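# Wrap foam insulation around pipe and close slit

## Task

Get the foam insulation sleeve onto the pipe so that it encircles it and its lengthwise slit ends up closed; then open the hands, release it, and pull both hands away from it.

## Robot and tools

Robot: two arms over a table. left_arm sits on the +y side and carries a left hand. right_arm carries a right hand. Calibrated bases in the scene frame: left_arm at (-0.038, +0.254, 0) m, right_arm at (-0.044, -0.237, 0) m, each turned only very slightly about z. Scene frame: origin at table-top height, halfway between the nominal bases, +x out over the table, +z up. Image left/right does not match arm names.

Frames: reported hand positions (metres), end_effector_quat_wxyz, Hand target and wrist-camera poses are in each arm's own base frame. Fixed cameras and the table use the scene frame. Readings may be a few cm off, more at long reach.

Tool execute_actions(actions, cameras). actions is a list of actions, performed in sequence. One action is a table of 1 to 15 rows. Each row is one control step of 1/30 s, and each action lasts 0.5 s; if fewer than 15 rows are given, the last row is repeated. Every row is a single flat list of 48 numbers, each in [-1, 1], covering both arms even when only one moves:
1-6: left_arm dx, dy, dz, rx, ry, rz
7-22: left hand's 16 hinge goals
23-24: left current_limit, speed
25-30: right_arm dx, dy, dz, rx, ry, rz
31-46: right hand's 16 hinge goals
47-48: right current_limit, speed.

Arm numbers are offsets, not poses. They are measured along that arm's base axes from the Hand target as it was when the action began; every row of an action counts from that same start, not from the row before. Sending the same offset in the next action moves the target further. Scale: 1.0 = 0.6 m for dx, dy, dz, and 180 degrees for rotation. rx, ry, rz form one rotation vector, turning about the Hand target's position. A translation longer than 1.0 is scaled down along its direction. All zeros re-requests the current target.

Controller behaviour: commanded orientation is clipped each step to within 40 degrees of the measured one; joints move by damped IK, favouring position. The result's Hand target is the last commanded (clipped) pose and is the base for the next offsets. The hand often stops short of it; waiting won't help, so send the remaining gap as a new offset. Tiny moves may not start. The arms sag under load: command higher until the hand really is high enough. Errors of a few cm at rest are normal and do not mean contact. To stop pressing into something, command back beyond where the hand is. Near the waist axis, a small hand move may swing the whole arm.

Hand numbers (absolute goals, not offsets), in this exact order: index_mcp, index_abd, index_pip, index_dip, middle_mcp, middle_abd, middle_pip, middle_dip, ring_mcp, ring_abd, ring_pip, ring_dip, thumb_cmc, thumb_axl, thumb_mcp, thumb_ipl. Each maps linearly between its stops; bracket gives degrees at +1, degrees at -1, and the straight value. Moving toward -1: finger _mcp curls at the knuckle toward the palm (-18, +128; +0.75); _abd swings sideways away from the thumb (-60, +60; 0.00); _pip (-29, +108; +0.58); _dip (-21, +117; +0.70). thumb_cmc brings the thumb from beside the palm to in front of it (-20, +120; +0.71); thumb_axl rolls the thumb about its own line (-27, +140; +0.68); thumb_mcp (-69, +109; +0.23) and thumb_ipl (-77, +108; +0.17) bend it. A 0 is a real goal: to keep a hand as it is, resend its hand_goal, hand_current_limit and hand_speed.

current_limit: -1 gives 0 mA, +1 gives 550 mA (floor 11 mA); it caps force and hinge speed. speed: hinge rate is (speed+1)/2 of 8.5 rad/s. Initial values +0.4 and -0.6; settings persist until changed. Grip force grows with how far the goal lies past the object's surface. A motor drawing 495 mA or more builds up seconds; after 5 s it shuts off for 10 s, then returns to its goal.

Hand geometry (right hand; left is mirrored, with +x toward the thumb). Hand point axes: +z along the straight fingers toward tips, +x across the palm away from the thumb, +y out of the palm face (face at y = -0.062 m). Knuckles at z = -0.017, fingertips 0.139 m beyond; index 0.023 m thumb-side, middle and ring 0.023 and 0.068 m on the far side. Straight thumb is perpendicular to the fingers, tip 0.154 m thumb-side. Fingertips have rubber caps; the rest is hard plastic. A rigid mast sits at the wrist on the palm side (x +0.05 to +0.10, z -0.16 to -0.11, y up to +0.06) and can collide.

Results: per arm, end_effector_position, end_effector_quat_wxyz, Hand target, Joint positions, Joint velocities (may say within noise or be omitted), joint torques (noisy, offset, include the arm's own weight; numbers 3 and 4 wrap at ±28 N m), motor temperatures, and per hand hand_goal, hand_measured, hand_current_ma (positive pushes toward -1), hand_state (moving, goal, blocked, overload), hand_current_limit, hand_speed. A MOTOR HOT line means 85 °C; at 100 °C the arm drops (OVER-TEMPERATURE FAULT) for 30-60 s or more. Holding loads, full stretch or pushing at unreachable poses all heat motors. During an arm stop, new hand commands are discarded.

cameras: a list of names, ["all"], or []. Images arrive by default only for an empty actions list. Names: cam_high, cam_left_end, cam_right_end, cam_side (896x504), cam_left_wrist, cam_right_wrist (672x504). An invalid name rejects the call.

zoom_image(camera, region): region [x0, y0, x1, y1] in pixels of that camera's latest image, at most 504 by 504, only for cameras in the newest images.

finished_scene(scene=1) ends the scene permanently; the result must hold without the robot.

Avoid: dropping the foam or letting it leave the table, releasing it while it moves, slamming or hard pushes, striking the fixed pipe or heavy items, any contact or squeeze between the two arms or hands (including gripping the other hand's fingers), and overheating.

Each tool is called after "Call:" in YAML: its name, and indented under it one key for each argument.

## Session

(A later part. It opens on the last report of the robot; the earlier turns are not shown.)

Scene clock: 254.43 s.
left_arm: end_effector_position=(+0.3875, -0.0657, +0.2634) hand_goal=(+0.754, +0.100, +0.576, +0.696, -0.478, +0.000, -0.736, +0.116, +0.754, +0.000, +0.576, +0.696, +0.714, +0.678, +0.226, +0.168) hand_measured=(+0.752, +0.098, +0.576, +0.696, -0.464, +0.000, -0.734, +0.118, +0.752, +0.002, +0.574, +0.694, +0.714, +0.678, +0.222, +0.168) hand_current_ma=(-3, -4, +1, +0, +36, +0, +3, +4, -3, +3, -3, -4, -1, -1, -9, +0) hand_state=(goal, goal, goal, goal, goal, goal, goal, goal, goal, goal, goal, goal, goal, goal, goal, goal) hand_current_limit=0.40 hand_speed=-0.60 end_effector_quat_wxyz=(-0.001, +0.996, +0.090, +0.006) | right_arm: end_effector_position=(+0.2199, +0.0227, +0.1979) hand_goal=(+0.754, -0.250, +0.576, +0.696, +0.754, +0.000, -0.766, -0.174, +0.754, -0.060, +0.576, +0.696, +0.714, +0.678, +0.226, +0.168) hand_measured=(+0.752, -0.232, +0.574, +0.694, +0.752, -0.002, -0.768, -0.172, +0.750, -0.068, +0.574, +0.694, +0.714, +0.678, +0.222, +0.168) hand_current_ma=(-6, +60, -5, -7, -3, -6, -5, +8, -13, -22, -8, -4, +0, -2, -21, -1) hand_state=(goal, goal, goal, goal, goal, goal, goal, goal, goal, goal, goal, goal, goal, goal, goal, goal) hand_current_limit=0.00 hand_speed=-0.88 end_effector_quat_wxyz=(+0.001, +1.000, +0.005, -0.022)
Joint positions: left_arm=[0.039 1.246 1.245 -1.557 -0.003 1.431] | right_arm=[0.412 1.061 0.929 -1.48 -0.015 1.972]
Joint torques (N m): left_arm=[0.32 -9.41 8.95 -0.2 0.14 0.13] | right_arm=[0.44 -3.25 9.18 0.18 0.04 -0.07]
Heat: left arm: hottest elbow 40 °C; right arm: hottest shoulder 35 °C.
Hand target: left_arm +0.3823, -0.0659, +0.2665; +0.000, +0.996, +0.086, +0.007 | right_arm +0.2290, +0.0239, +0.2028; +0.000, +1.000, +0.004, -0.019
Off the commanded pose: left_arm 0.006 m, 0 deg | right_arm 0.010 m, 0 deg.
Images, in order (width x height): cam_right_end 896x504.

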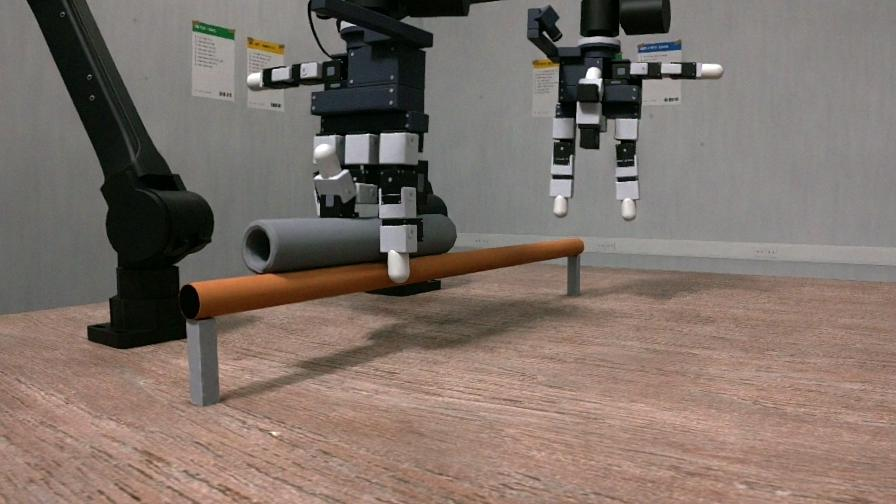

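Call:
execute_actions:
  actions:
    - [[0,0,0,0,0,0,0.754,0.1,0.576,0.696,-0.479,0,-0.737,0.116,0.754,0,0.576,0.696,0.714,0.678,0.226,0.168,0.4,-0.6,0.01,0,0.01,0,0,0,0.754,-0.25,0.576,0.696,0.753,0,-0.766,-0.174,0.754,-0.06,0.576,0.696,0.714,0.678,0.226,0.168,0.0,-0.88]]
  cameras: ["cam_right_end"]

Call:
zoom_image:
  camera: "cam_right_end"
  region: [230, 205, 320, 295]

Scene clock: 255.27 s.
left_arm: end_effector_position=(+0.3875, -0.0657, +0.2634) hand_goal=(+0.754, +0.100, +0.576, +0.696, -0.478, +0.000, -0.736, +0.116, +0.754, +0.000, +0.576, +0.696, +0.714, +0.678, +0.226, +0.168) hand_measured=(+0.752, +0.098, +0.576, +0.696, -0.464, +0.000, -0.734, +0.118, +0.752, +0.002, +0.574, +0.694, +0.714, +0.678, +0.222, +0.168) hand_current_ma=(-3, -4, +1, +0, +36, +0, +3, +4, -3, +3, -3, -4, -1, -1, -9, +0) hand_state=(goal, goal, goal, goal, goal, goal, goal, goal, goal, goal, goal, goal, goal, goal, goal, goal) hand_current_limit=0.40 hand_speed=-0.60 end_effector_quat_wxyz=(-0.001, +0.996, +0.090, +0.006) | right_arm: end_effector_position=(+0.2224, +0.0222, +0.1986) hand_goal=(+0.754, -0.250, +0.576, +0.696, +0.754, +0.000, -0.766, -0.174, +0.754, -0.060, +0.576, +0.696, +0.714, +0.678, +0.226, +0.168) hand_measured=(+0.754, -0.232, +0.574, +0.694, +0.752, -0.002, -0.768, -0.172, +0.752, -0.066, +0.574, +0.694, +0.714, +0.678, +0.222, +0.168) hand_current_ma=(-1, +60, -4, -6, -3, -6, -5, +8, -7, -17, -7, -4, +0, -2, -21, -1) hand_state=(goal, goal, goal, goal, goal, goal, goal, goal, goal, goal, goal, goal, goal, goal, goal, goal) hand_current_limit=0.00 hand_speed=-0.88 end_effector_quat_wxyz=(+0.003, +1.000, +0.006, -0.027)
Joint positions: left_arm=[0.039 1.246 1.245 -1.557 -0.003 1.431] | right_arm=[0.406 1.074 0.938 -1.487 -0.016 1.965]
Joint torques (N m): left_arm=[0.44 -9.47 8.91 -0.17 0.15 0.11] | right_arm=[0.21 -3.55 10.37 -0.03 0.1 -0.1]
Heat: left arm: hottest elbow 40 °C; right arm: hottest shoulder 35 °C.
Hand target: left_arm +0.3823, -0.0659, +0.2665; +0.000, +0.996, +0.086, +0.007 | right_arm +0.2350, +0.0239, +0.2088; +0.000, +1.000, +0.004, -0.019
Off the commanded pose: left_arm 0.006 m, 0 deg | right_arm 0.016 m, 1 deg.
Images, in order (width x height): cam_right_end 896x504.

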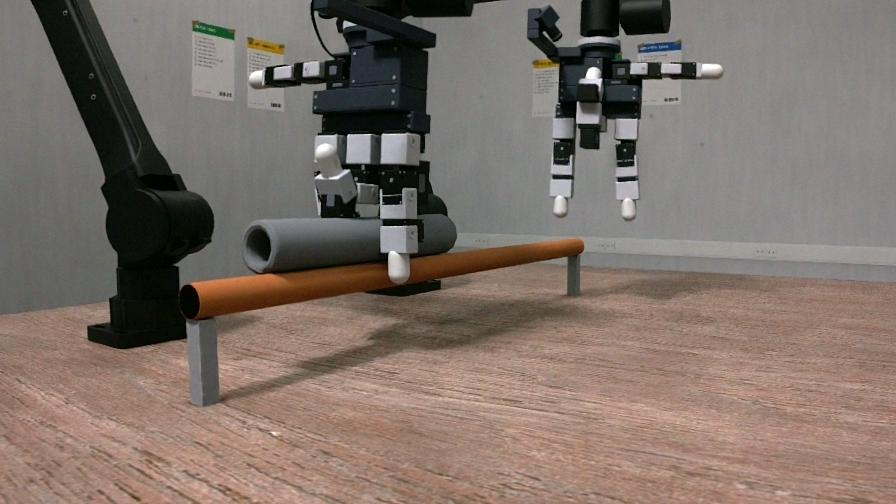

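Scaled by 5.600 from the camera's 896x504 image, which has a finer 1280x720 frame.

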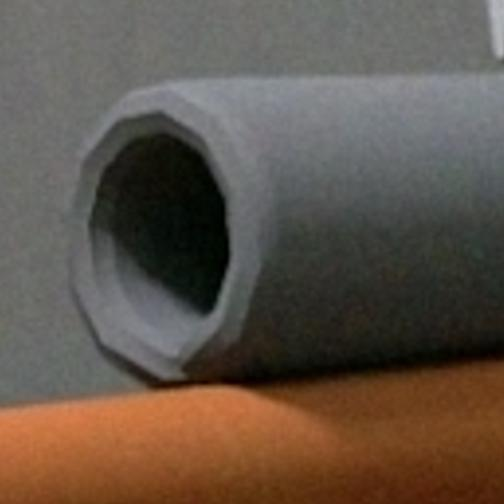

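Call:
execute_actions:
  actions:
    - [[0,0,0,0,0,0,0.754,0.1,0.576,0.696,-0.479,0,-0.737,0.116,0.754,0,0.576,0.696,0.714,0.678,0.226,0.168,0.4,-0.6,0.004,0,0.006,0,-0.01,0,0.754,-0.25,0.576,0.696,0.753,0,-0.766,-0.174,0.754,-0.06,0.576,0.696,0.714,0.678,0.226,0.168,0.0,-0.88]]
  cameras: ["cam_right_end"]

Call:
zoom_image:
  camera: "cam_right_end"
  region: [230, 205, 320, 295]

Scene clock: 256.20 s.
left_arm: end_effector_position=(+0.3875, -0.0657, +0.2634) hand_goal=(+0.754, +0.100, +0.576, +0.696, -0.478, +0.000, -0.736, +0.116, +0.754, +0.000, +0.576, +0.696, +0.714, +0.678, +0.226, +0.168) hand_measured=(+0.752, +0.098, +0.576, +0.696, -0.464, +0.000, -0.734, +0.118, +0.752, +0.002, +0.574, +0.694, +0.714, +0.678, +0.222, +0.168) hand_current_ma=(-3, -4, +1, +0, +36, +0, +3, +4, -3, +3, -3, -4, -1, -1, -9, +0) hand_state=(goal, goal, goal, goal, goal, goal, goal, goal, goal, goal, goal, goal, goal, goal, goal, goal) hand_current_limit=0.40 hand_speed=-0.60 end_effector_quat_wxyz=(-0.001, +0.996, +0.090, +0.006) | right_arm: end_effector_position=(+0.2228, +0.0211, +0.1991) hand_goal=(+0.754, -0.250, +0.576, +0.696, +0.754, +0.000, -0.766, -0.174, +0.754, -0.060, +0.576, +0.696, +0.714, +0.678, +0.226, +0.168) hand_measured=(+0.754, -0.232, +0.576, +0.694, +0.752, -0.002, -0.768, -0.172, +0.752, -0.064, +0.574, +0.694, +0.714, +0.678, +0.222, +0.168) hand_current_ma=(+0, +60, -2, -6, -3, -6, -5, +8, -7, -12, -7, -4, +0, -2, -21, -1) hand_state=(goal, goal, goal, goal, goal, goal, goal, goal, goal, goal, goal, goal, goal, goal, goal, goal) hand_current_limit=0.00 hand_speed=-0.88 end_effector_quat_wxyz=(+0.006, +1.000, +0.006, -0.026)
Joint positions: left_arm=[0.039 1.246 1.245 -1.557 -0.003 1.431] | right_arm=[0.406 1.074 0.938 -1.487 -0.01 1.965]
Joint torques (N m): left_arm=[0.03 -9.52 8.92 -0.16 0.13 0.13] | right_arm=[0.73 -4.48 10.54 0.47 0.27 -0.08]
Heat: left arm: hottest elbow 40 °C; right arm: hottest shoulder 35 °C.
Hand target: left_arm +0.3823, -0.0659, +0.2665; +0.000, +0.996, +0.086, +0.007 | right_arm +0.2373, +0.0239, +0.2124; +0.000, +1.000, +0.004, -0.003
Off the commanded pose: left_arm 0.006 m, 0 deg | right_arm 0.020 m, 3 deg.
Images, in order (width x height): cam_right_end 896x504.

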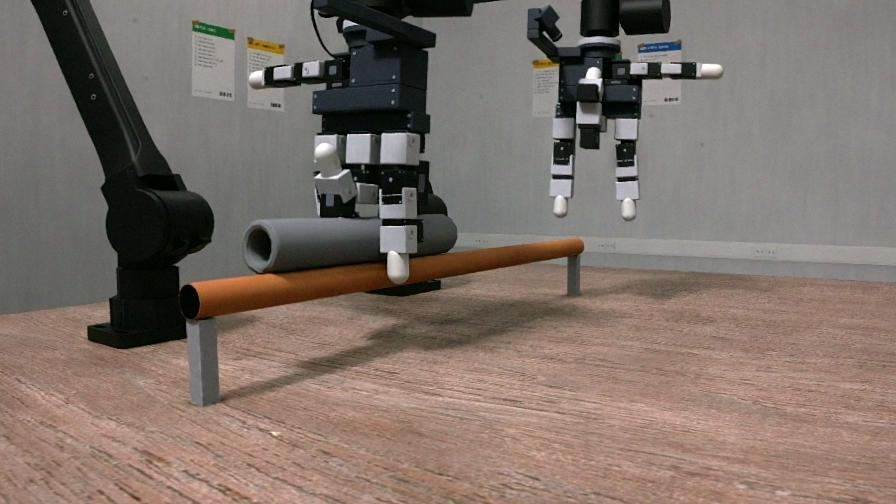

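Scaled by 5.600 from the camera's 896x504 image, which has a finer 1280x720 frame.

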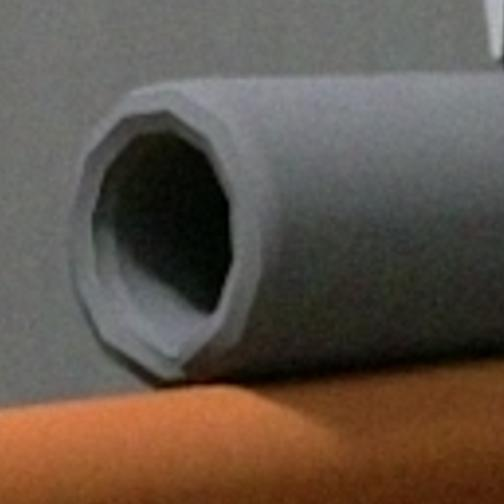

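Call:
execute_actions:
  actions:
    - [[0,0,0,0,0,0,0.754,0.1,0.576,0.696,-0.479,0,-0.737,0.116,0.754,0,0.576,0.696,0.714,0.678,0.226,0.168,0.4,-0.6,0.005,0,0.004,0,-0.003,0,0.754,-0.25,0.576,0.696,0.753,0,-0.766,-0.174,0.754,-0.06,0.576,0.696,0.714,0.678,0.226,0.168,0.0,-0.88]]
  cameras: ["cam_right_end"]

Call:
zoom_image:
  camera: "cam_right_end"
  region: [230, 205, 320, 295]

Scene clock: 257.07 s.
left_arm: end_effector_position=(+0.3875, -0.0657, +0.2634) hand_goal=(+0.754, +0.100, +0.576, +0.696, -0.478, +0.000, -0.736, +0.116, +0.754, +0.000, +0.576, +0.696, +0.714, +0.678, +0.226, +0.168) hand_measured=(+0.752, +0.098, +0.576, +0.696, -0.464, +0.000, -0.734, +0.118, +0.752, +0.002, +0.574, +0.694, +0.714, +0.678, +0.222, +0.168) hand_current_ma=(-3, -4, +1, +0, +36, +0, +3, +4, -3, +3, -3, -4, -1, -1, -9, +0) hand_state=(goal, goal, goal, goal, goal, goal, goal, goal, goal, goal, goal, goal, goal, goal, goal, goal) hand_current_limit=0.40 hand_speed=-0.60 end_effector_quat_wxyz=(-0.001, +0.996, +0.090, +0.006) | right_arm: end_effector_position=(+0.2244, +0.0207, +0.2008) hand_goal=(+0.754, -0.250, +0.576, +0.696, +0.754, +0.000, -0.766, -0.174, +0.754, -0.060, +0.576, +0.696, +0.714, +0.678, +0.226, +0.168) hand_measured=(+0.754, -0.232, +0.576, +0.694, +0.752, -0.002, -0.768, -0.172, +0.752, -0.064, +0.574, +0.694, +0.714, +0.678, +0.222, +0.168) hand_current_ma=(+1, +60, -2, -6, -3, -6, -5, +8, -7, -10, -7, -4, +0, -2, -21, -1) hand_state=(goal, goal, goal, goal, goal, goal, goal, goal, goal, goal, goal, goal, goal, goal, goal, goal) hand_current_limit=0.00 hand_speed=-0.88 end_effector_quat_wxyz=(+0.008, +1.000, +0.006, -0.023)
Joint positions: left_arm=[0.039 1.246 1.245 -1.557 -0.003 1.431] | right_arm=[0.406 1.074 0.943 -1.487 -0.003 1.965]
Joint torques (N m): left_arm=[0.44 -9.47 8.92 -0.14 0.14 0.13] | right_arm=[0.56 -4.54 10.73 0.42 0.21 -0.09]
Heat: left arm: hottest elbow 40 °C; right arm: hottest shoulder 35 °C.
Hand target: left_arm +0.3823, -0.0659, +0.2665; +0.000, +0.996, +0.086, +0.007 | right_arm +0.2404, +0.0239, +0.2149; +0.000, +1.000, +0.004, +0.002
Off the commanded pose: left_arm 0.006 m, 0 deg | right_arm 0.021 m, 3 deg.
Images, in order (width x height): cam_right_end 896x504.

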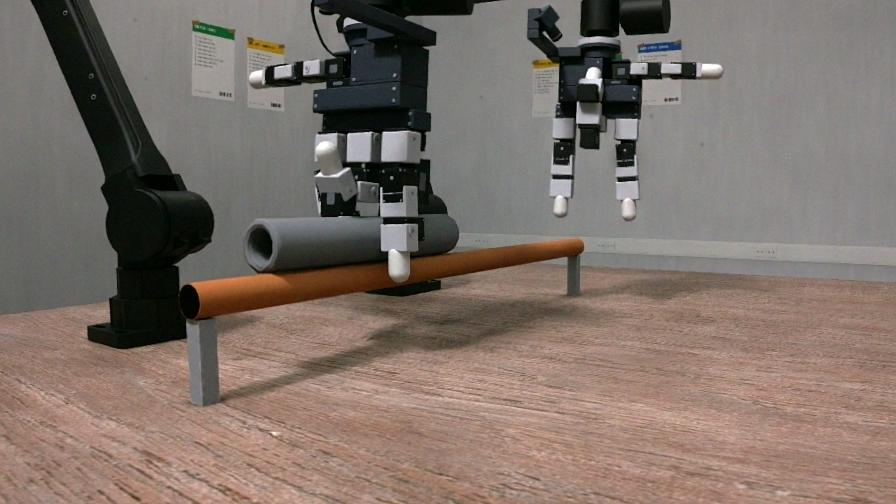

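Scaled by 5.600 from the camera's 896x504 image, which has a finer 1280x720 frame.

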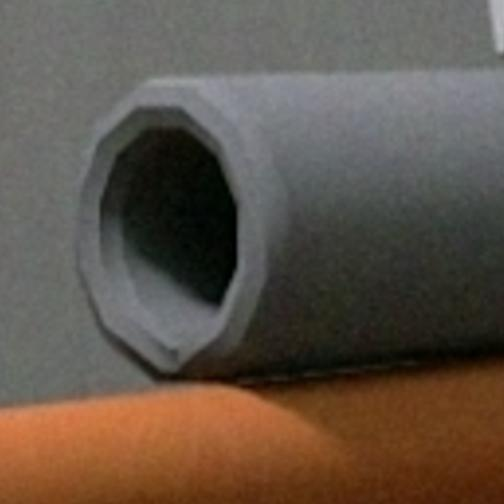

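Call:
execute_actions:
  actions:
    - [[0,0,0,0,0,0,0.754,0.1,0.576,0.696,-0.479,0,-0.737,0.116,0.754,0,0.576,0.696,0.714,0.678,0.226,0.168,0.4,-0.6,0,0,0,0,0,0,0.754,-0.27,0.576,0.696,0.753,0,-0.766,-0.174,0.754,0.09,0.576,0.696,0.714,0.678,0.226,0.168,0.0,-0.85]]
  cameras: ["cam_right_end", "cam_left_end", "cam_side"]

Call:
zoom_image:
  camera: "cam_right_end"
  region: [230, 205, 320, 295]

Scene clock: 257.97 s.
left_arm: end_effector_position=(+0.3875, -0.0657, +0.2634) hand_goal=(+0.754, +0.100, +0.576, +0.696, -0.478, +0.000, -0.736, +0.116, +0.754, +0.000, +0.576, +0.696, +0.714, +0.678, +0.226, +0.168) hand_measured=(+0.752, +0.098, +0.576, +0.696, -0.464, +0.000, -0.734, +0.118, +0.752, +0.002, +0.574, +0.694, +0.714, +0.678, +0.222, +0.168) hand_current_ma=(-3, -4, +1, +0, +36, +0, +3, +4, -3, +3, -3, -4, -1, -1, -9, +0) hand_state=(goal, goal, goal, goal, goal, goal, goal, goal, goal, goal, goal, goal, goal, goal, goal, goal) hand_current_limit=0.40 hand_speed=-0.60 end_effector_quat_wxyz=(-0.001, +0.996, +0.090, +0.006) | right_arm: end_effector_position=(+0.2246, +0.0206, +0.2010) hand_goal=(+0.754, -0.270, +0.576, +0.696, +0.754, +0.000, -0.766, -0.174, +0.754, +0.090, +0.576, +0.696, +0.714, +0.678, +0.226, +0.168) hand_measured=(+0.754, -0.236, +0.576, +0.694, +0.752, -0.002, -0.768, -0.172, +0.752, -0.040, +0.574, +0.694, +0.714, +0.678, +0.222, +0.168) hand_current_ma=(+1, +116, -2, -5, -4, -6, -5, +8, -7, -275, -6, -4, +0, -2, -21, -1) hand_state=(goal, blocked, goal, goal, goal, goal, goal, goal, goal, blocked, goal, goal, goal, goal, goal, goal) hand_current_limit=0.00 hand_speed=-0.85 end_effector_quat_wxyz=(+0.008, +1.000, +0.006, -0.023)
Joint positions: left_arm=[0.039 1.246 1.245 -1.557 -0.003 1.431] | right_arm=[0.406 1.074 0.943 -1.487 -0.003 1.965]
Joint torques (N m): left_arm=[0.26 -9.47 8.9 -0.16 0.14 0.13] | right_arm=[0.56 -5.07 10.7 0.46 0.16 -0.09]
Heat: left arm: hottest elbow 40 °C; right arm: hottest shoulder 35 °C.
Hand target: left_arm +0.3823, -0.0659, +0.2665; +0.000, +0.996, +0.086, +0.007 | right_arm +0.2403, +0.0239, +0.2148; +0.000, +1.000, +0.004, +0.001
Off the commanded pose: left_arm 0.006 m, 0 deg | right_arm 0.021 m, 3 deg.
Images, in order (width x height): cam_left_end 896x504, cam_right_end 896x504, cam_side 896x504.

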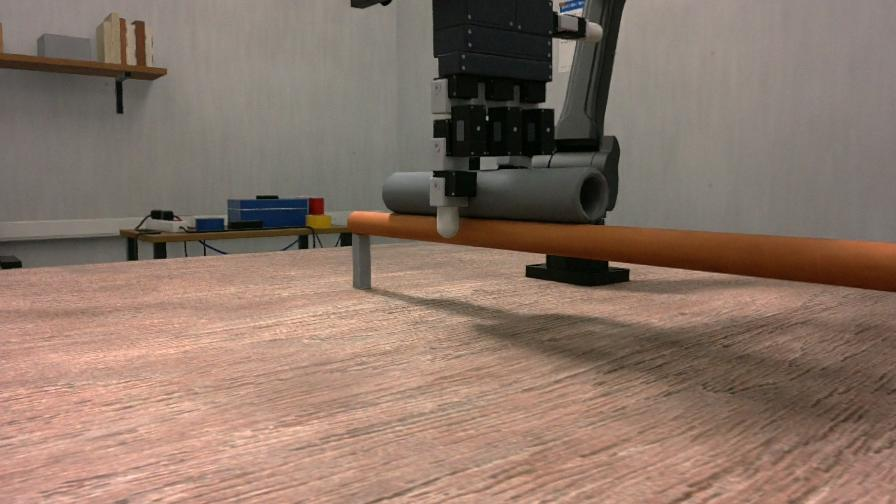

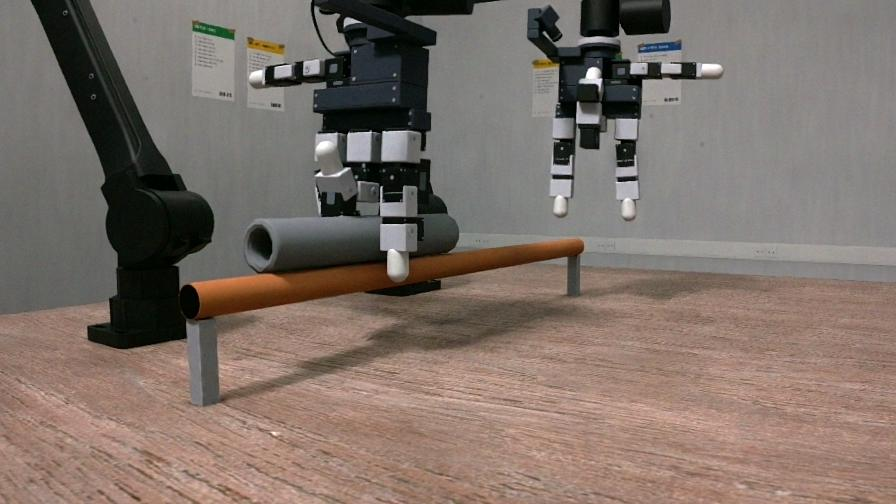

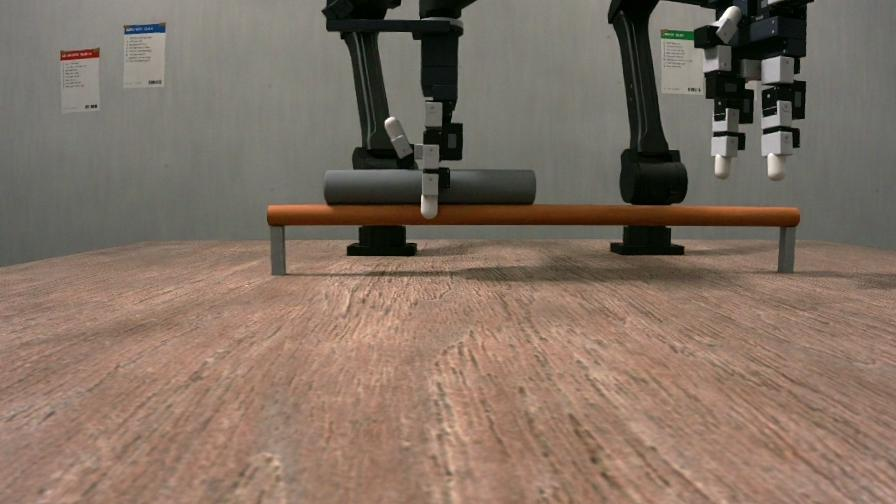

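Scaled by 5.600 from the camera's 896x504 image, which has a finer 1280x720 frame.

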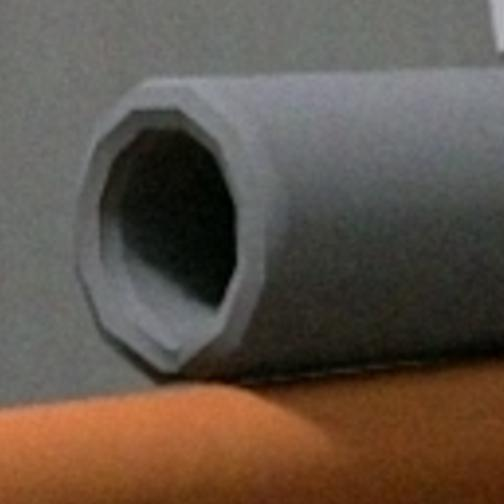

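Call:
execute_actions:
  actions:
    - [[0,0,0,0,0,0,0.754,0.1,0.576,0.696,-0.479,0,-0.737,0.116,0.754,0,0.576,0.696,0.714,0.678,0.226,0.168,0.4,-0.6,0,0,0.03,0,0,0,0.754,-0.27,0.576,0.696,0.753,0,-0.766,-0.174,0.754,0.09,0.576,0.696,0.714,0.678,0.226,0.168,0.0,-0.85]]
    - [[0,0,0,0,0,0,0.754,0.1,0.576,0.696,-0.479,0,-0.737,0.116,0.754,0,0.576,0.696,0.714,0.678,0.226,0.168,0.4,-0.6,0,0,0.04,0,0,0,0.754,-0.27,0.576,0.696,0.753,0,-0.766,-0.174,0.754,0.09,0.576,0.696,0.714,0.678,0.226,0.168,0.0,-0.85]]
    - [[0,0,0,0,0,0,0.754,0.1,0.576,0.696,-0.479,0,-0.737,0.116,0.754,0,0.576,0.696,0.714,0.678,0.226,0.168,0.4,-0.6,0,0,0,0,0,0,0.754,-0.27,0.576,0.696,0.753,0,-0.766,-0.174,0.754,0.09,0.576,0.696,0.714,0.678,0.226,0.168,0.0,-0.85]]
  cameras: ["cam_right_end", "cam_left_end", "cam_side"]

Call:
zoom_image:
  camera: "cam_right_end"
  region: [210, 150, 330, 260]

Scene clock: 260.47 s.
left_arm: end_effector_position=(+0.3875, -0.0657, +0.2634) hand_goal=(+0.754, +0.100, +0.576, +0.696, -0.478, +0.000, -0.736, +0.116, +0.754, +0.000, +0.576, +0.696, +0.714, +0.678, +0.226, +0.168) hand_measured=(+0.752, +0.098, +0.576, +0.696, -0.464, +0.000, -0.734, +0.118, +0.752, +0.002, +0.574, +0.694, +0.714, +0.678, +0.222, +0.168) hand_current_ma=(-3, -4, +1, +0, +36, +0, +3, +4, -3, +3, -3, -4, -1, -1, -9, +0) hand_state=(goal, goal, goal, goal, goal, goal, goal, goal, goal, goal, goal, goal, goal, goal, goal, goal) hand_current_limit=0.40 hand_speed=-0.60 end_effector_quat_wxyz=(-0.001, +0.996, +0.090, +0.006) | right_arm: end_effector_position=(+0.2307, +0.0228, +0.2408) hand_goal=(+0.754, -0.270, +0.576, +0.696, +0.754, +0.000, -0.766, -0.174, +0.754, +0.090, +0.576, +0.696, +0.714, +0.678, +0.226, +0.168) hand_measured=(+0.754, -0.236, +0.576, +0.694, +0.752, -0.002, -0.768, -0.172, +0.752, -0.038, +0.574, +0.694, +0.714, +0.678, +0.222, +0.168) hand_current_ma=(+2, +116, -1, -4, -4, -6, -5, +8, -7, -275, -6, -4, +0, -2, -21, -1) hand_state=(goal, blocked, goal, goal, goal, goal, goal, goal, goal, blocked, goal, goal, goal, goal, goal, goal) hand_current_limit=0.00 hand_speed=-0.85 end_effector_quat_wxyz=(+0.006, +1.000, +0.005, -0.016)
Joint positions: left_arm=[0.039 1.246 1.245 -1.557 -0.003 1.431] | right_arm=[0.405 1.074 1.05 -1.58 -0.002 1.965]
Joint torques (N m): left_arm=[0.32 -9.7 8.94 -0.13 0.14 0.12] | right_arm=[0.56 -5.07 10.89 -0.13 0.13 -0.09]
Heat: left arm: hottest elbow 40 °C; right arm: hottest shoulder 35 °C.
Hand target: left_arm +0.3823, -0.0659, +0.2665; +0.000, +0.996, +0.086, +0.007 | right_arm +0.2404, +0.0239, +0.2569; +0.000, +1.000, +0.004, +0.001
Off the commanded pose: left_arm 0.006 m, 0 deg | right_arm 0.019 m, 2 deg.
Images, in order (width x height): cam_left_end 896x504, cam_right_end 896x504, cam_side 896x504.

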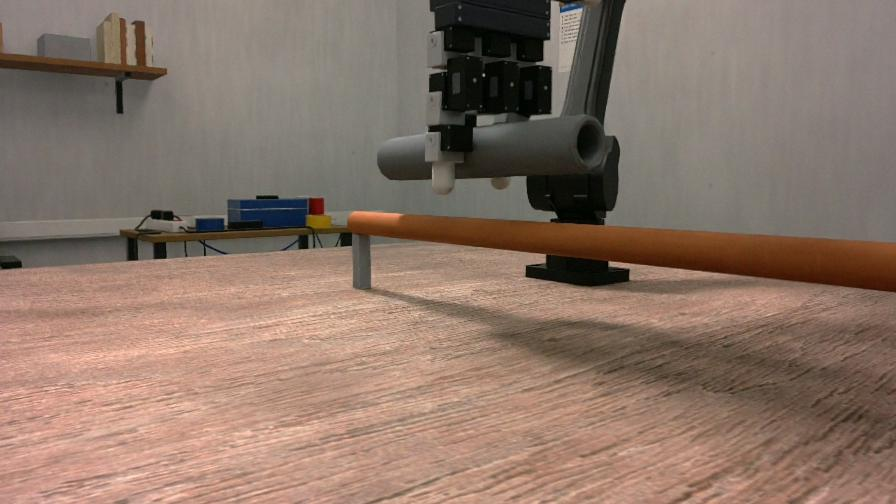

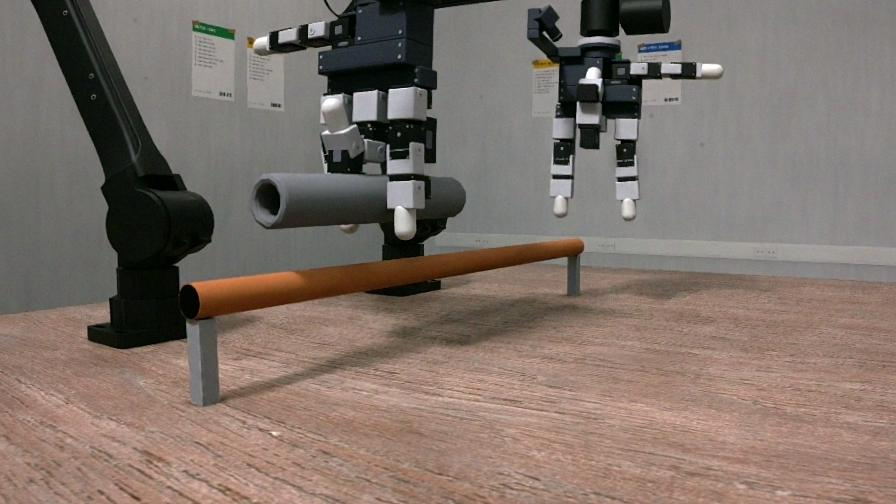

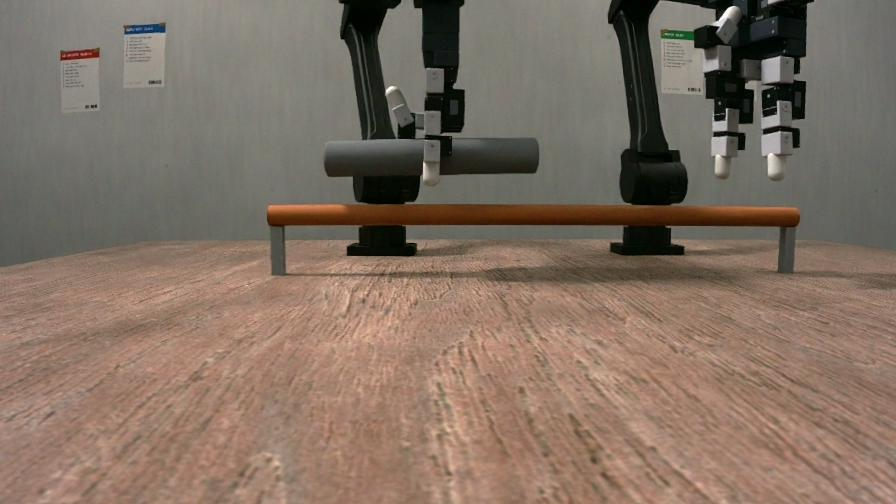

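Scaled by 4.200 from the camera's 896x504 image, which has a finer 1280x720 frame.

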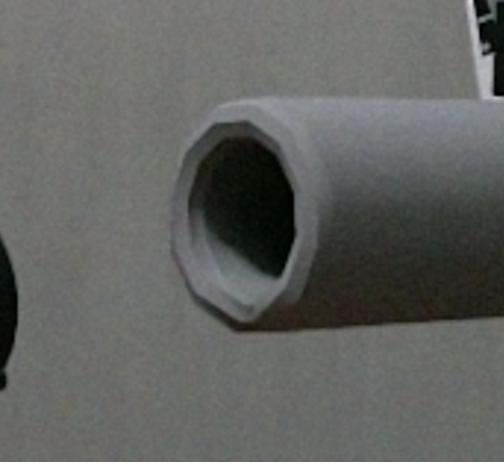

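Call:
execute_actions:
  actions:
    - [[0,0,0,0,0,0,0.754,0.1,0.576,0.696,-0.479,0,-0.737,0.116,0.754,0,0.576,0.696,0.714,0.678,0.226,0.168,0.4,-0.6,-0.0065,0,-0.01,0,0,0,0.754,-0.21,0.576,0.696,0.753,0,-0.766,-0.174,0.754,0.25,0.576,0.696,0.714,0.678,0.226,0.168,0.0,-0.93]]
    - [[0,0,0,0,0,0,0.754,0.1,0.576,0.696,-0.479,0,-0.737,0.116,0.754,0,0.576,0.696,0.714,0.678,0.226,0.168,0.4,-0.6,0,0,-0.03,0,0,0,0.754,-0.2,0.576,0.696,0.753,0,-0.766,-0.174,0.754,0.25,0.576,0.696,0.714,0.678,0.226,0.168,0.0,-0.93]]
  cameras: ["cam_right_end", "cam_left_end", "cam_side"]

Call:
zoom_image:
  camera: "cam_right_end"
  region: [210, 170, 330, 290]

Scene clock: 261.97 s.
left_arm: end_effector_position=(+0.3875, -0.0657, +0.2634) hand_goal=(+0.754, +0.100, +0.576, +0.696, -0.478, +0.000, -0.736, +0.116, +0.754, +0.000, +0.576, +0.696, +0.714, +0.678, +0.226, +0.168) hand_measured=(+0.752, +0.098, +0.576, +0.696, -0.464, +0.000, -0.734, +0.118, +0.752, +0.002, +0.574, +0.694, +0.714, +0.678, +0.222, +0.168) hand_current_ma=(-3, -4, +1, +0, +36, +0, +3, +4, -3, +3, -3, -4, -1, -1, -9, +0) hand_state=(goal, goal, goal, goal, goal, goal, goal, goal, goal, goal, goal, goal, goal, goal, goal, goal) hand_current_limit=0.40 hand_speed=-0.60 end_effector_quat_wxyz=(-0.001, +0.996, +0.090, +0.006) | right_arm: end_effector_position=(+0.2345, +0.0244, +0.2316) hand_goal=(+0.754, -0.200, +0.576, +0.696, +0.754, +0.000, -0.766, -0.174, +0.754, +0.250, +0.576, +0.696, +0.714, +0.678, +0.226, +0.168) hand_measured=(+0.754, -0.174, +0.576, +0.694, +0.752, -0.002, -0.768, -0.172, +0.752, +0.030, +0.574, +0.694, +0.714, +0.678, +0.222, +0.168) hand_current_ma=(+2, +88, -1, -4, -4, -6, -4, +8, -7, -275, -6, -4, +0, -2, -21, -1) hand_state=(goal, blocked, goal, goal, goal, goal, goal, goal, goal, blocked, goal, goal, goal, goal, goal, goal) hand_current_limit=0.00 hand_speed=-0.93 end_effector_quat_wxyz=(+0.002, +1.000, +0.005, -0.008)
Joint positions: left_arm=[0.039 1.246 1.245 -1.557 -0.003 1.431] | right_arm=[0.405 1.074 1.029 -1.541 -0.002 1.965]
Joint torques (N m): left_arm=[0.26 -9.64 8.94 -0.24 0.12 0.11] | right_arm=[1.08 -5.54 7.12 0.65 0.11 -0.04]
Heat: left arm: hottest elbow 40 °C; right arm: hottest shoulder 35 °C.
Hand target: left_arm +0.3823, -0.0659, +0.2665; +0.000, +0.996, +0.086, +0.007 | right_arm +0.2365, +0.0239, +0.2329; +0.000, +1.000, +0.004, +0.001
Off the commanded pose: left_arm 0.006 m, 0 deg | right_arm 0.002 m, 1 deg.
Images, in order (width x height): cam_left_end 896x504, cam_right_end 896x504, cam_side 896x504.

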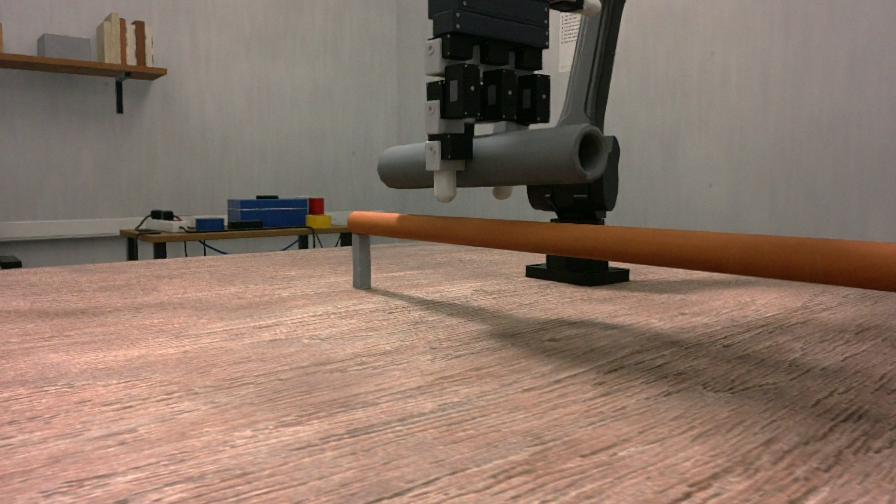

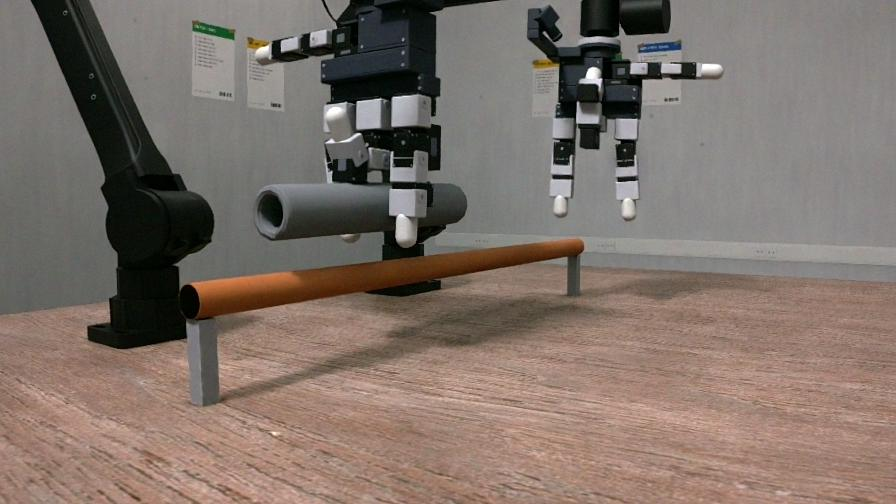

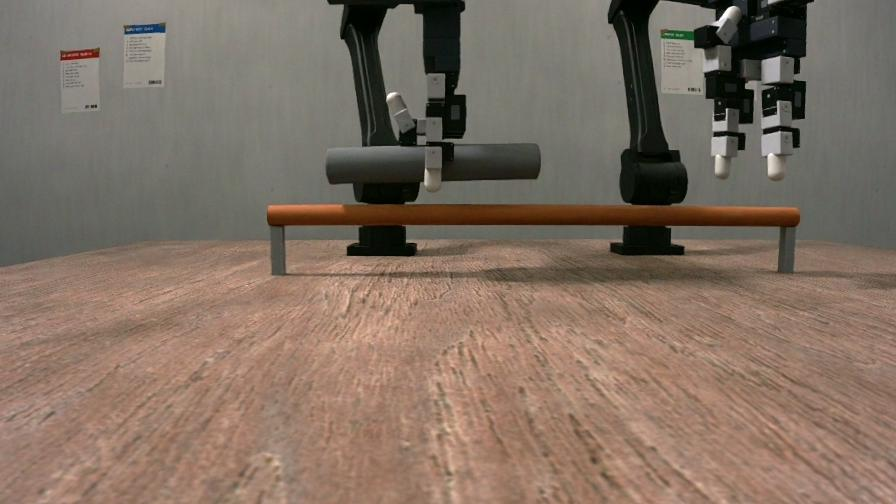

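Scaled by 4.200 from the camera's 896x504 image, which has a finer 1280x720 frame.

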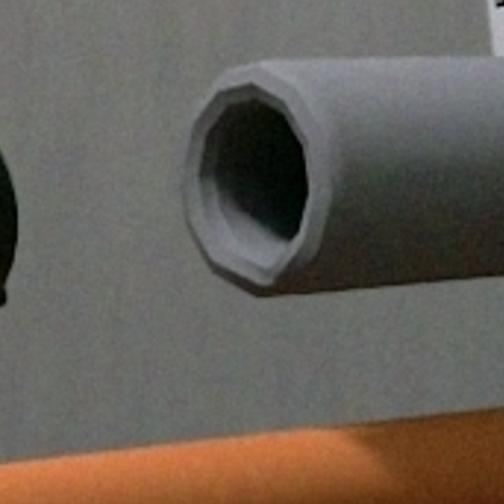

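Call:
execute_actions:
  actions:
    - [[0,0,0,0,0,0,0.754,0.1,0.576,0.696,-0.479,0,-0.737,0.116,0.754,0,0.576,0.696,0.714,0.678,0.226,0.168,0.4,-0.6,-0.0033,0,-0.02,0,0,0,0.754,-0.13,0.576,0.696,0.753,0,-0.766,-0.174,0.754,0.25,0.576,0.696,0.714,0.678,0.226,0.168,0.0,-0.93]]
    - [[0,0,0,0,0,0,0.754,0.1,0.576,0.696,-0.479,0,-0.737,0.116,0.754,0,0.576,0.696,0.714,0.678,0.226,0.168,0.4,-0.6,0,0,-0.015,0,0,0,0.754,-0.13,0.576,0.696,0.753,0,-0.766,-0.174,0.754,0.25,0.576,0.696,0.714,0.678,0.226,0.168,0.0,-0.93]]
  cameras: ["cam_right_end", "cam_left_end", "cam_side"]

Call:
zoom_image:
  camera: "cam_right_end"
  region: [210, 190, 330, 310]

Call:
zoom_image:
  camera: "cam_side"
  region: [300, 130, 560, 260]

Scene clock: 263.73 s.
left_arm: end_effector_position=(+0.3875, -0.0657, +0.2634) hand_goal=(+0.754, +0.100, +0.576, +0.696, -0.478, +0.000, -0.736, +0.116, +0.754, +0.000, +0.576, +0.696, +0.714, +0.678, +0.226, +0.168) hand_measured=(+0.752, +0.098, +0.576, +0.696, -0.464, +0.000, -0.734, +0.118, +0.752, +0.002, +0.574, +0.694, +0.714, +0.678, +0.222, +0.168) hand_current_ma=(-3, -4, +1, +0, +36, +0, +3, +4, -3, +3, -3, -4, -1, -1, -9, +0) hand_state=(goal, goal, goal, goal, goal, goal, goal, goal, goal, goal, goal, goal, goal, goal, goal, goal) hand_current_limit=0.40 hand_speed=-0.60 end_effector_quat_wxyz=(-0.001, +0.996, +0.090, +0.006) | right_arm: end_effector_position=(+0.2327, +0.0237, +0.2103) hand_goal=(+0.754, -0.130, +0.576, +0.696, +0.754, +0.000, -0.766, -0.174, +0.754, +0.250, +0.576, +0.696, +0.714, +0.678, +0.226, +0.168) hand_measured=(+0.754, -0.104, +0.576, +0.694, +0.752, -0.002, -0.766, -0.172, +0.752, +0.100, +0.574, +0.694, +0.714, +0.678, +0.222, +0.168) hand_current_ma=(+2, +87, -1, -4, -4, -6, -2, +8, -7, -275, -6, -4, +0, -2, -21, -1) hand_state=(goal, blocked, goal, goal, goal, goal, goal, goal, goal, blocked, goal, goal, goal, goal, goal, goal) hand_current_limit=0.00 hand_speed=-0.93 end_effector_quat_wxyz=(+0.003, +1.000, +0.005, -0.008)
Joint positions: left_arm=[0.039 1.246 1.245 -1.557 -0.003 1.431] | right_arm=[0.405 1.074 0.972 -1.487 -0.002 1.965]
Joint torques (N m): left_arm=[0.38 -9.41 8.91 -0.17 0.13 0.13] | right_arm=[1.14 -5.77 7.09 0.62 0.11 -0.03]
Heat: left arm: hottest elbow 40 °C; right arm: hottest shoulder 35 °C.
Hand target: left_arm +0.3823, -0.0659, +0.2665; +0.000, +0.996, +0.086, +0.007 | right_arm +0.2345, +0.0239, +0.2118; +0.000, +1.000, +0.004, +0.001
Off the commanded pose: left_arm 0.006 m, 0 deg | right_arm 0.002 m, 1 deg.
Images, in order (width x height): cam_left_end 896x504, cam_right_end 896x504, cam_side 896x504.

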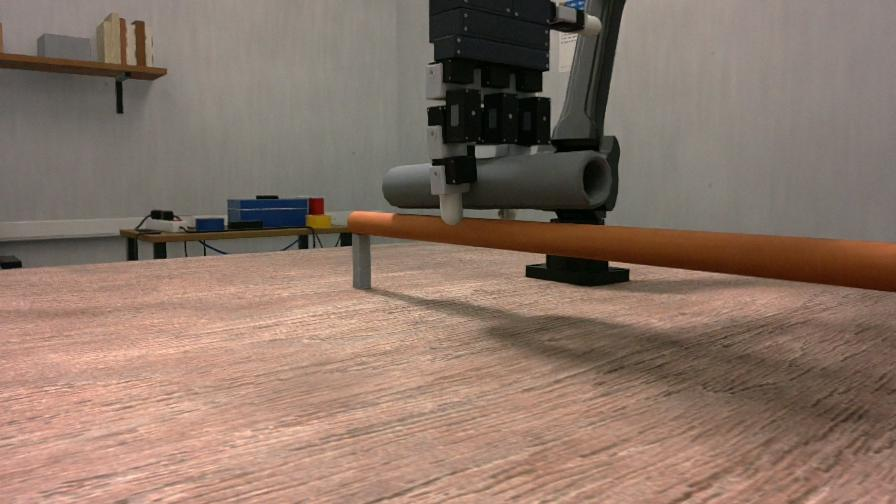

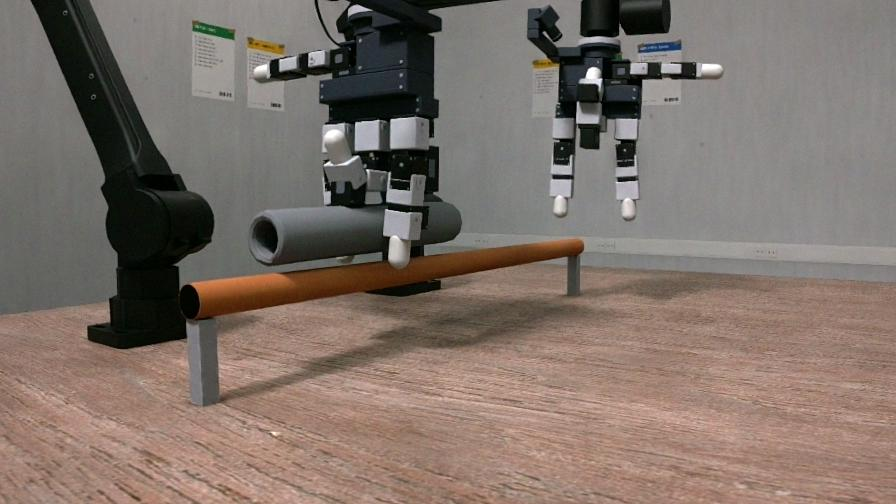

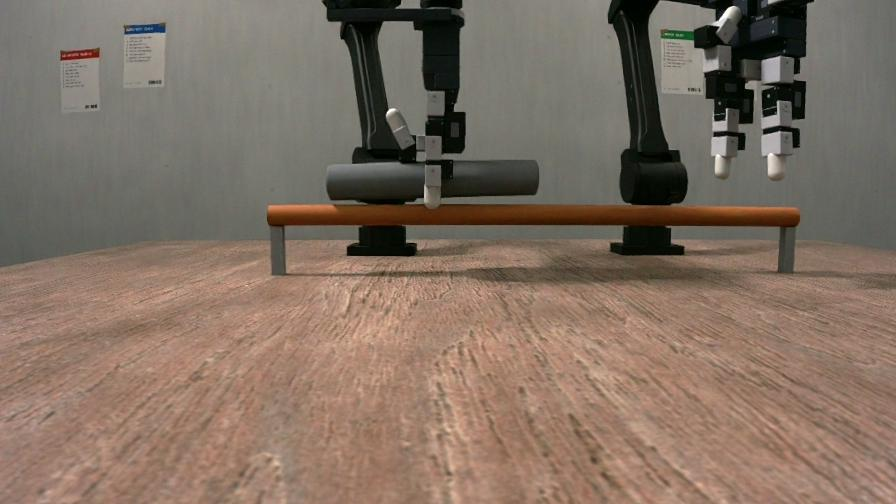

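Scaled by 4.200 from the camera's 896x504 image, which has a finer 1280x720 frame.

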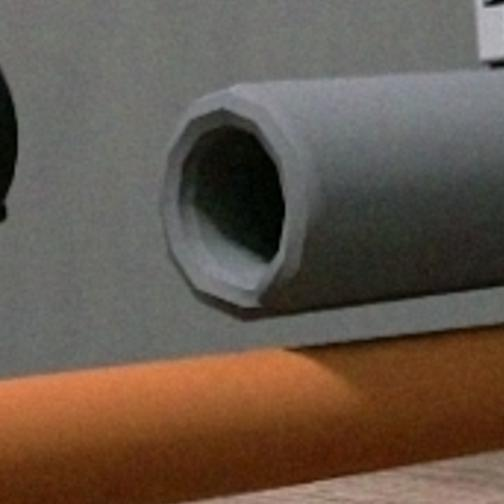

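Scaled by 1.938 from the camera's 896x504 image, which has a finer 1280x720 frame.

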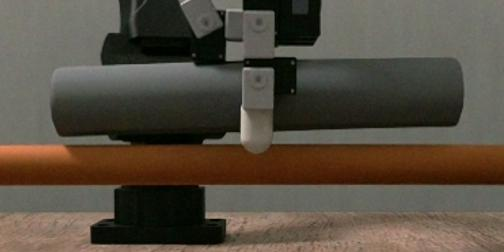

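Call:
zoom_image:
  camera: "cam_right_end"
  region: [240, 200, 300, 275]

Call:
zoom_image:
  camera: "cam_left_end"
  region: [560, 130, 640, 240]

Scaled by 6.720 from the camera's 896x504 image, which has a finer 1280x720 frame.

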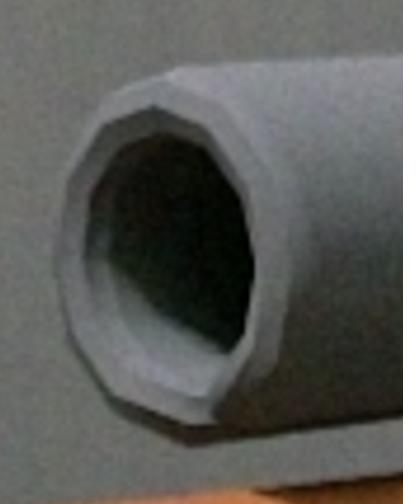

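Scaled by 4.582 from the camera's 896x504 image, which has a finer 1280x720 frame.

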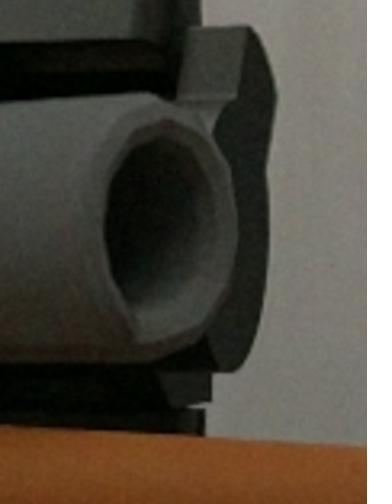

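Call:
execute_actions:
  actions:
    - [[0,0,0,0,0,0,0.754,0.1,0.576,0.696,-0.479,0,-0.737,0.116,0.754,0,0.576,0.696,0.714,0.678,0.226,0.168,0.4,-0.6,-0.0183,0,0.002,0,0,0,0.754,-0.14,0.576,0.696,0.753,0,-0.766,-0.174,0.754,0.16,0.576,0.696,0.714,0.678,0.226,0.168,0.0,-0.9]]
    - [[0,0,0,0,0,0,0.754,0.1,0.576,0.696,-0.479,0,-0.737,0.116,0.754,0,0.576,0.696,0.714,0.678,0.226,0.168,0.4,-0.6,0,0,-0.018,0,0,0,0.754,-0.14,0.576,0.696,0.753,0,-0.766,-0.174,0.754,0.16,0.576,0.696,0.714,0.678,0.226,0.168,0.0,-0.9]]
  cameras: ["cam_right_end", "cam_side"]

Call:
zoom_image:
  camera: "cam_right_end"
  region: [210, 190, 330, 310]

Call:
zoom_image:
  camera: "cam_side"
  region: [300, 130, 560, 260]

Scene clock: 267.80 s.
left_arm: end_effector_position=(+0.3875, -0.0657, +0.2634) hand_goal=(+0.754, +0.100, +0.576, +0.696, -0.478, +0.000, -0.736, +0.116, +0.754, +0.000, +0.576, +0.696, +0.714, +0.678, +0.226, +0.168) hand_measured=(+0.752, +0.098, +0.576, +0.696, -0.464, +0.000, -0.734, +0.118, +0.752, +0.002, +0.574, +0.694, +0.714, +0.678, +0.222, +0.168) hand_current_ma=(-3, -4, +1, +0, +36, +0, +3, +4, -3, +3, -3, -4, -1, -1, -9, +0) hand_state=(goal, goal, goal, goal, goal, goal, goal, goal, goal, goal, goal, goal, goal, goal, goal, goal) hand_current_limit=0.40 hand_speed=-0.60 end_effector_quat_wxyz=(-0.001, +0.996, +0.090, +0.006) | right_arm: end_effector_position=(+0.2245, +0.0219, +0.2020) hand_goal=(+0.754, -0.140, +0.576, +0.696, +0.754, +0.000, -0.766, -0.174, +0.754, +0.160, +0.576, +0.696, +0.714, +0.678, +0.226, +0.168) hand_measured=(+0.754, -0.104, +0.576, +0.694, +0.752, -0.002, -0.766, -0.172, +0.752, +0.100, +0.574, +0.694, +0.714, +0.678, +0.222, +0.168) hand_current_ma=(+2, +124, -1, -4, -4, -6, -2, +8, -7, -217, -6, -4, +0, -2, -21, -1) hand_state=(goal, blocked, goal, goal, goal, goal, goal, goal, goal, blocked, goal, goal, goal, goal, goal, goal) hand_current_limit=0.00 hand_speed=-0.90 end_effector_quat_wxyz=(+0.002, +1.000, +0.005, -0.005)
Joint positions: left_arm=[0.039 1.246 1.245 -1.557 -0.003 1.431] | right_arm=[0.411 1.049 0.934 -1.467 -0.001 1.973]
Joint torques (N m): left_arm=[0.26 -9.47 8.94 -0.17 0.14 0.11] | right_arm=[1.55 -5.3 6.8 0.54 0.11 0.06]
Heat: left arm: hottest elbow 40 °C; right arm: hottest shoulder 35 °C.
Hand target: left_arm +0.3823, -0.0659, +0.2665; +0.000, +0.996, +0.086, +0.007 | right_arm +0.2236, +0.0239, +0.2023; +0.000, +1.000, +0.004, +0.001
Off the commanded pose: left_arm 0.006 m, 0 deg | right_arm 0.002 m, 1 deg.
Images, in order (width x height): cam_right_end 896x504, cam_side 896x504.

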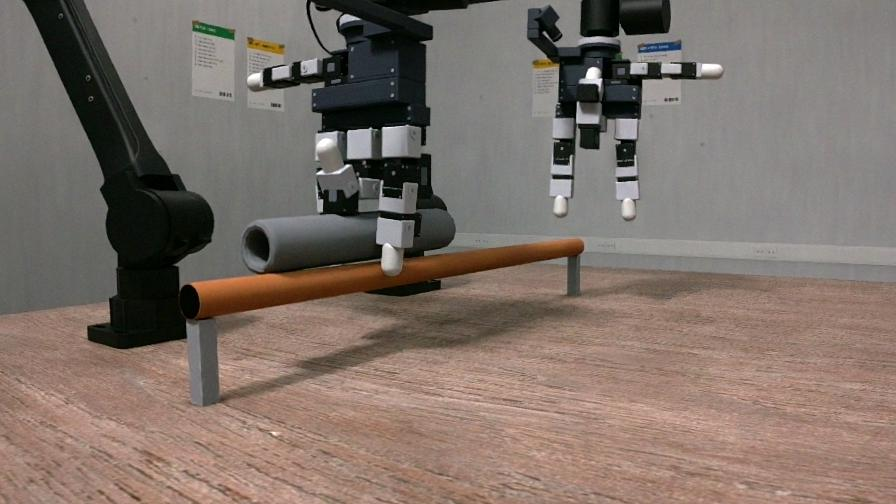

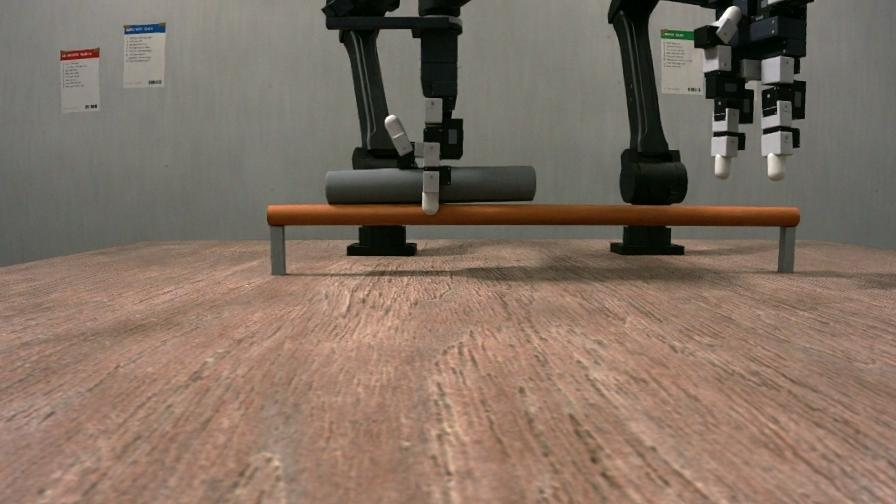

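Scaled by 4.200 from the camera's 896x504 image, which has a finer 1280x720 frame.

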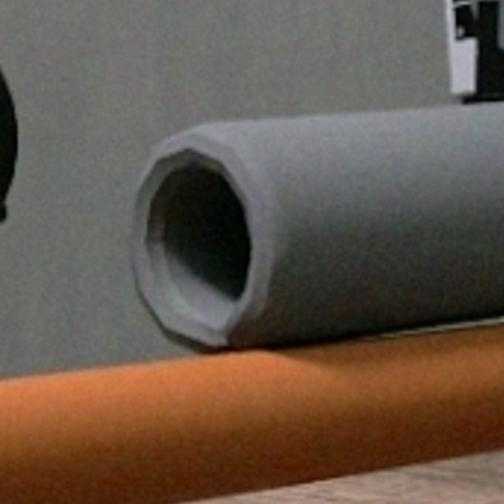

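Scaled by 1.938 from the camera's 896x504 image, which has a finer 1280x720 frame.

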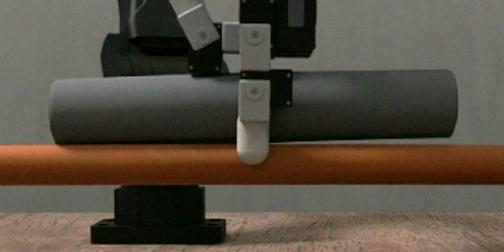

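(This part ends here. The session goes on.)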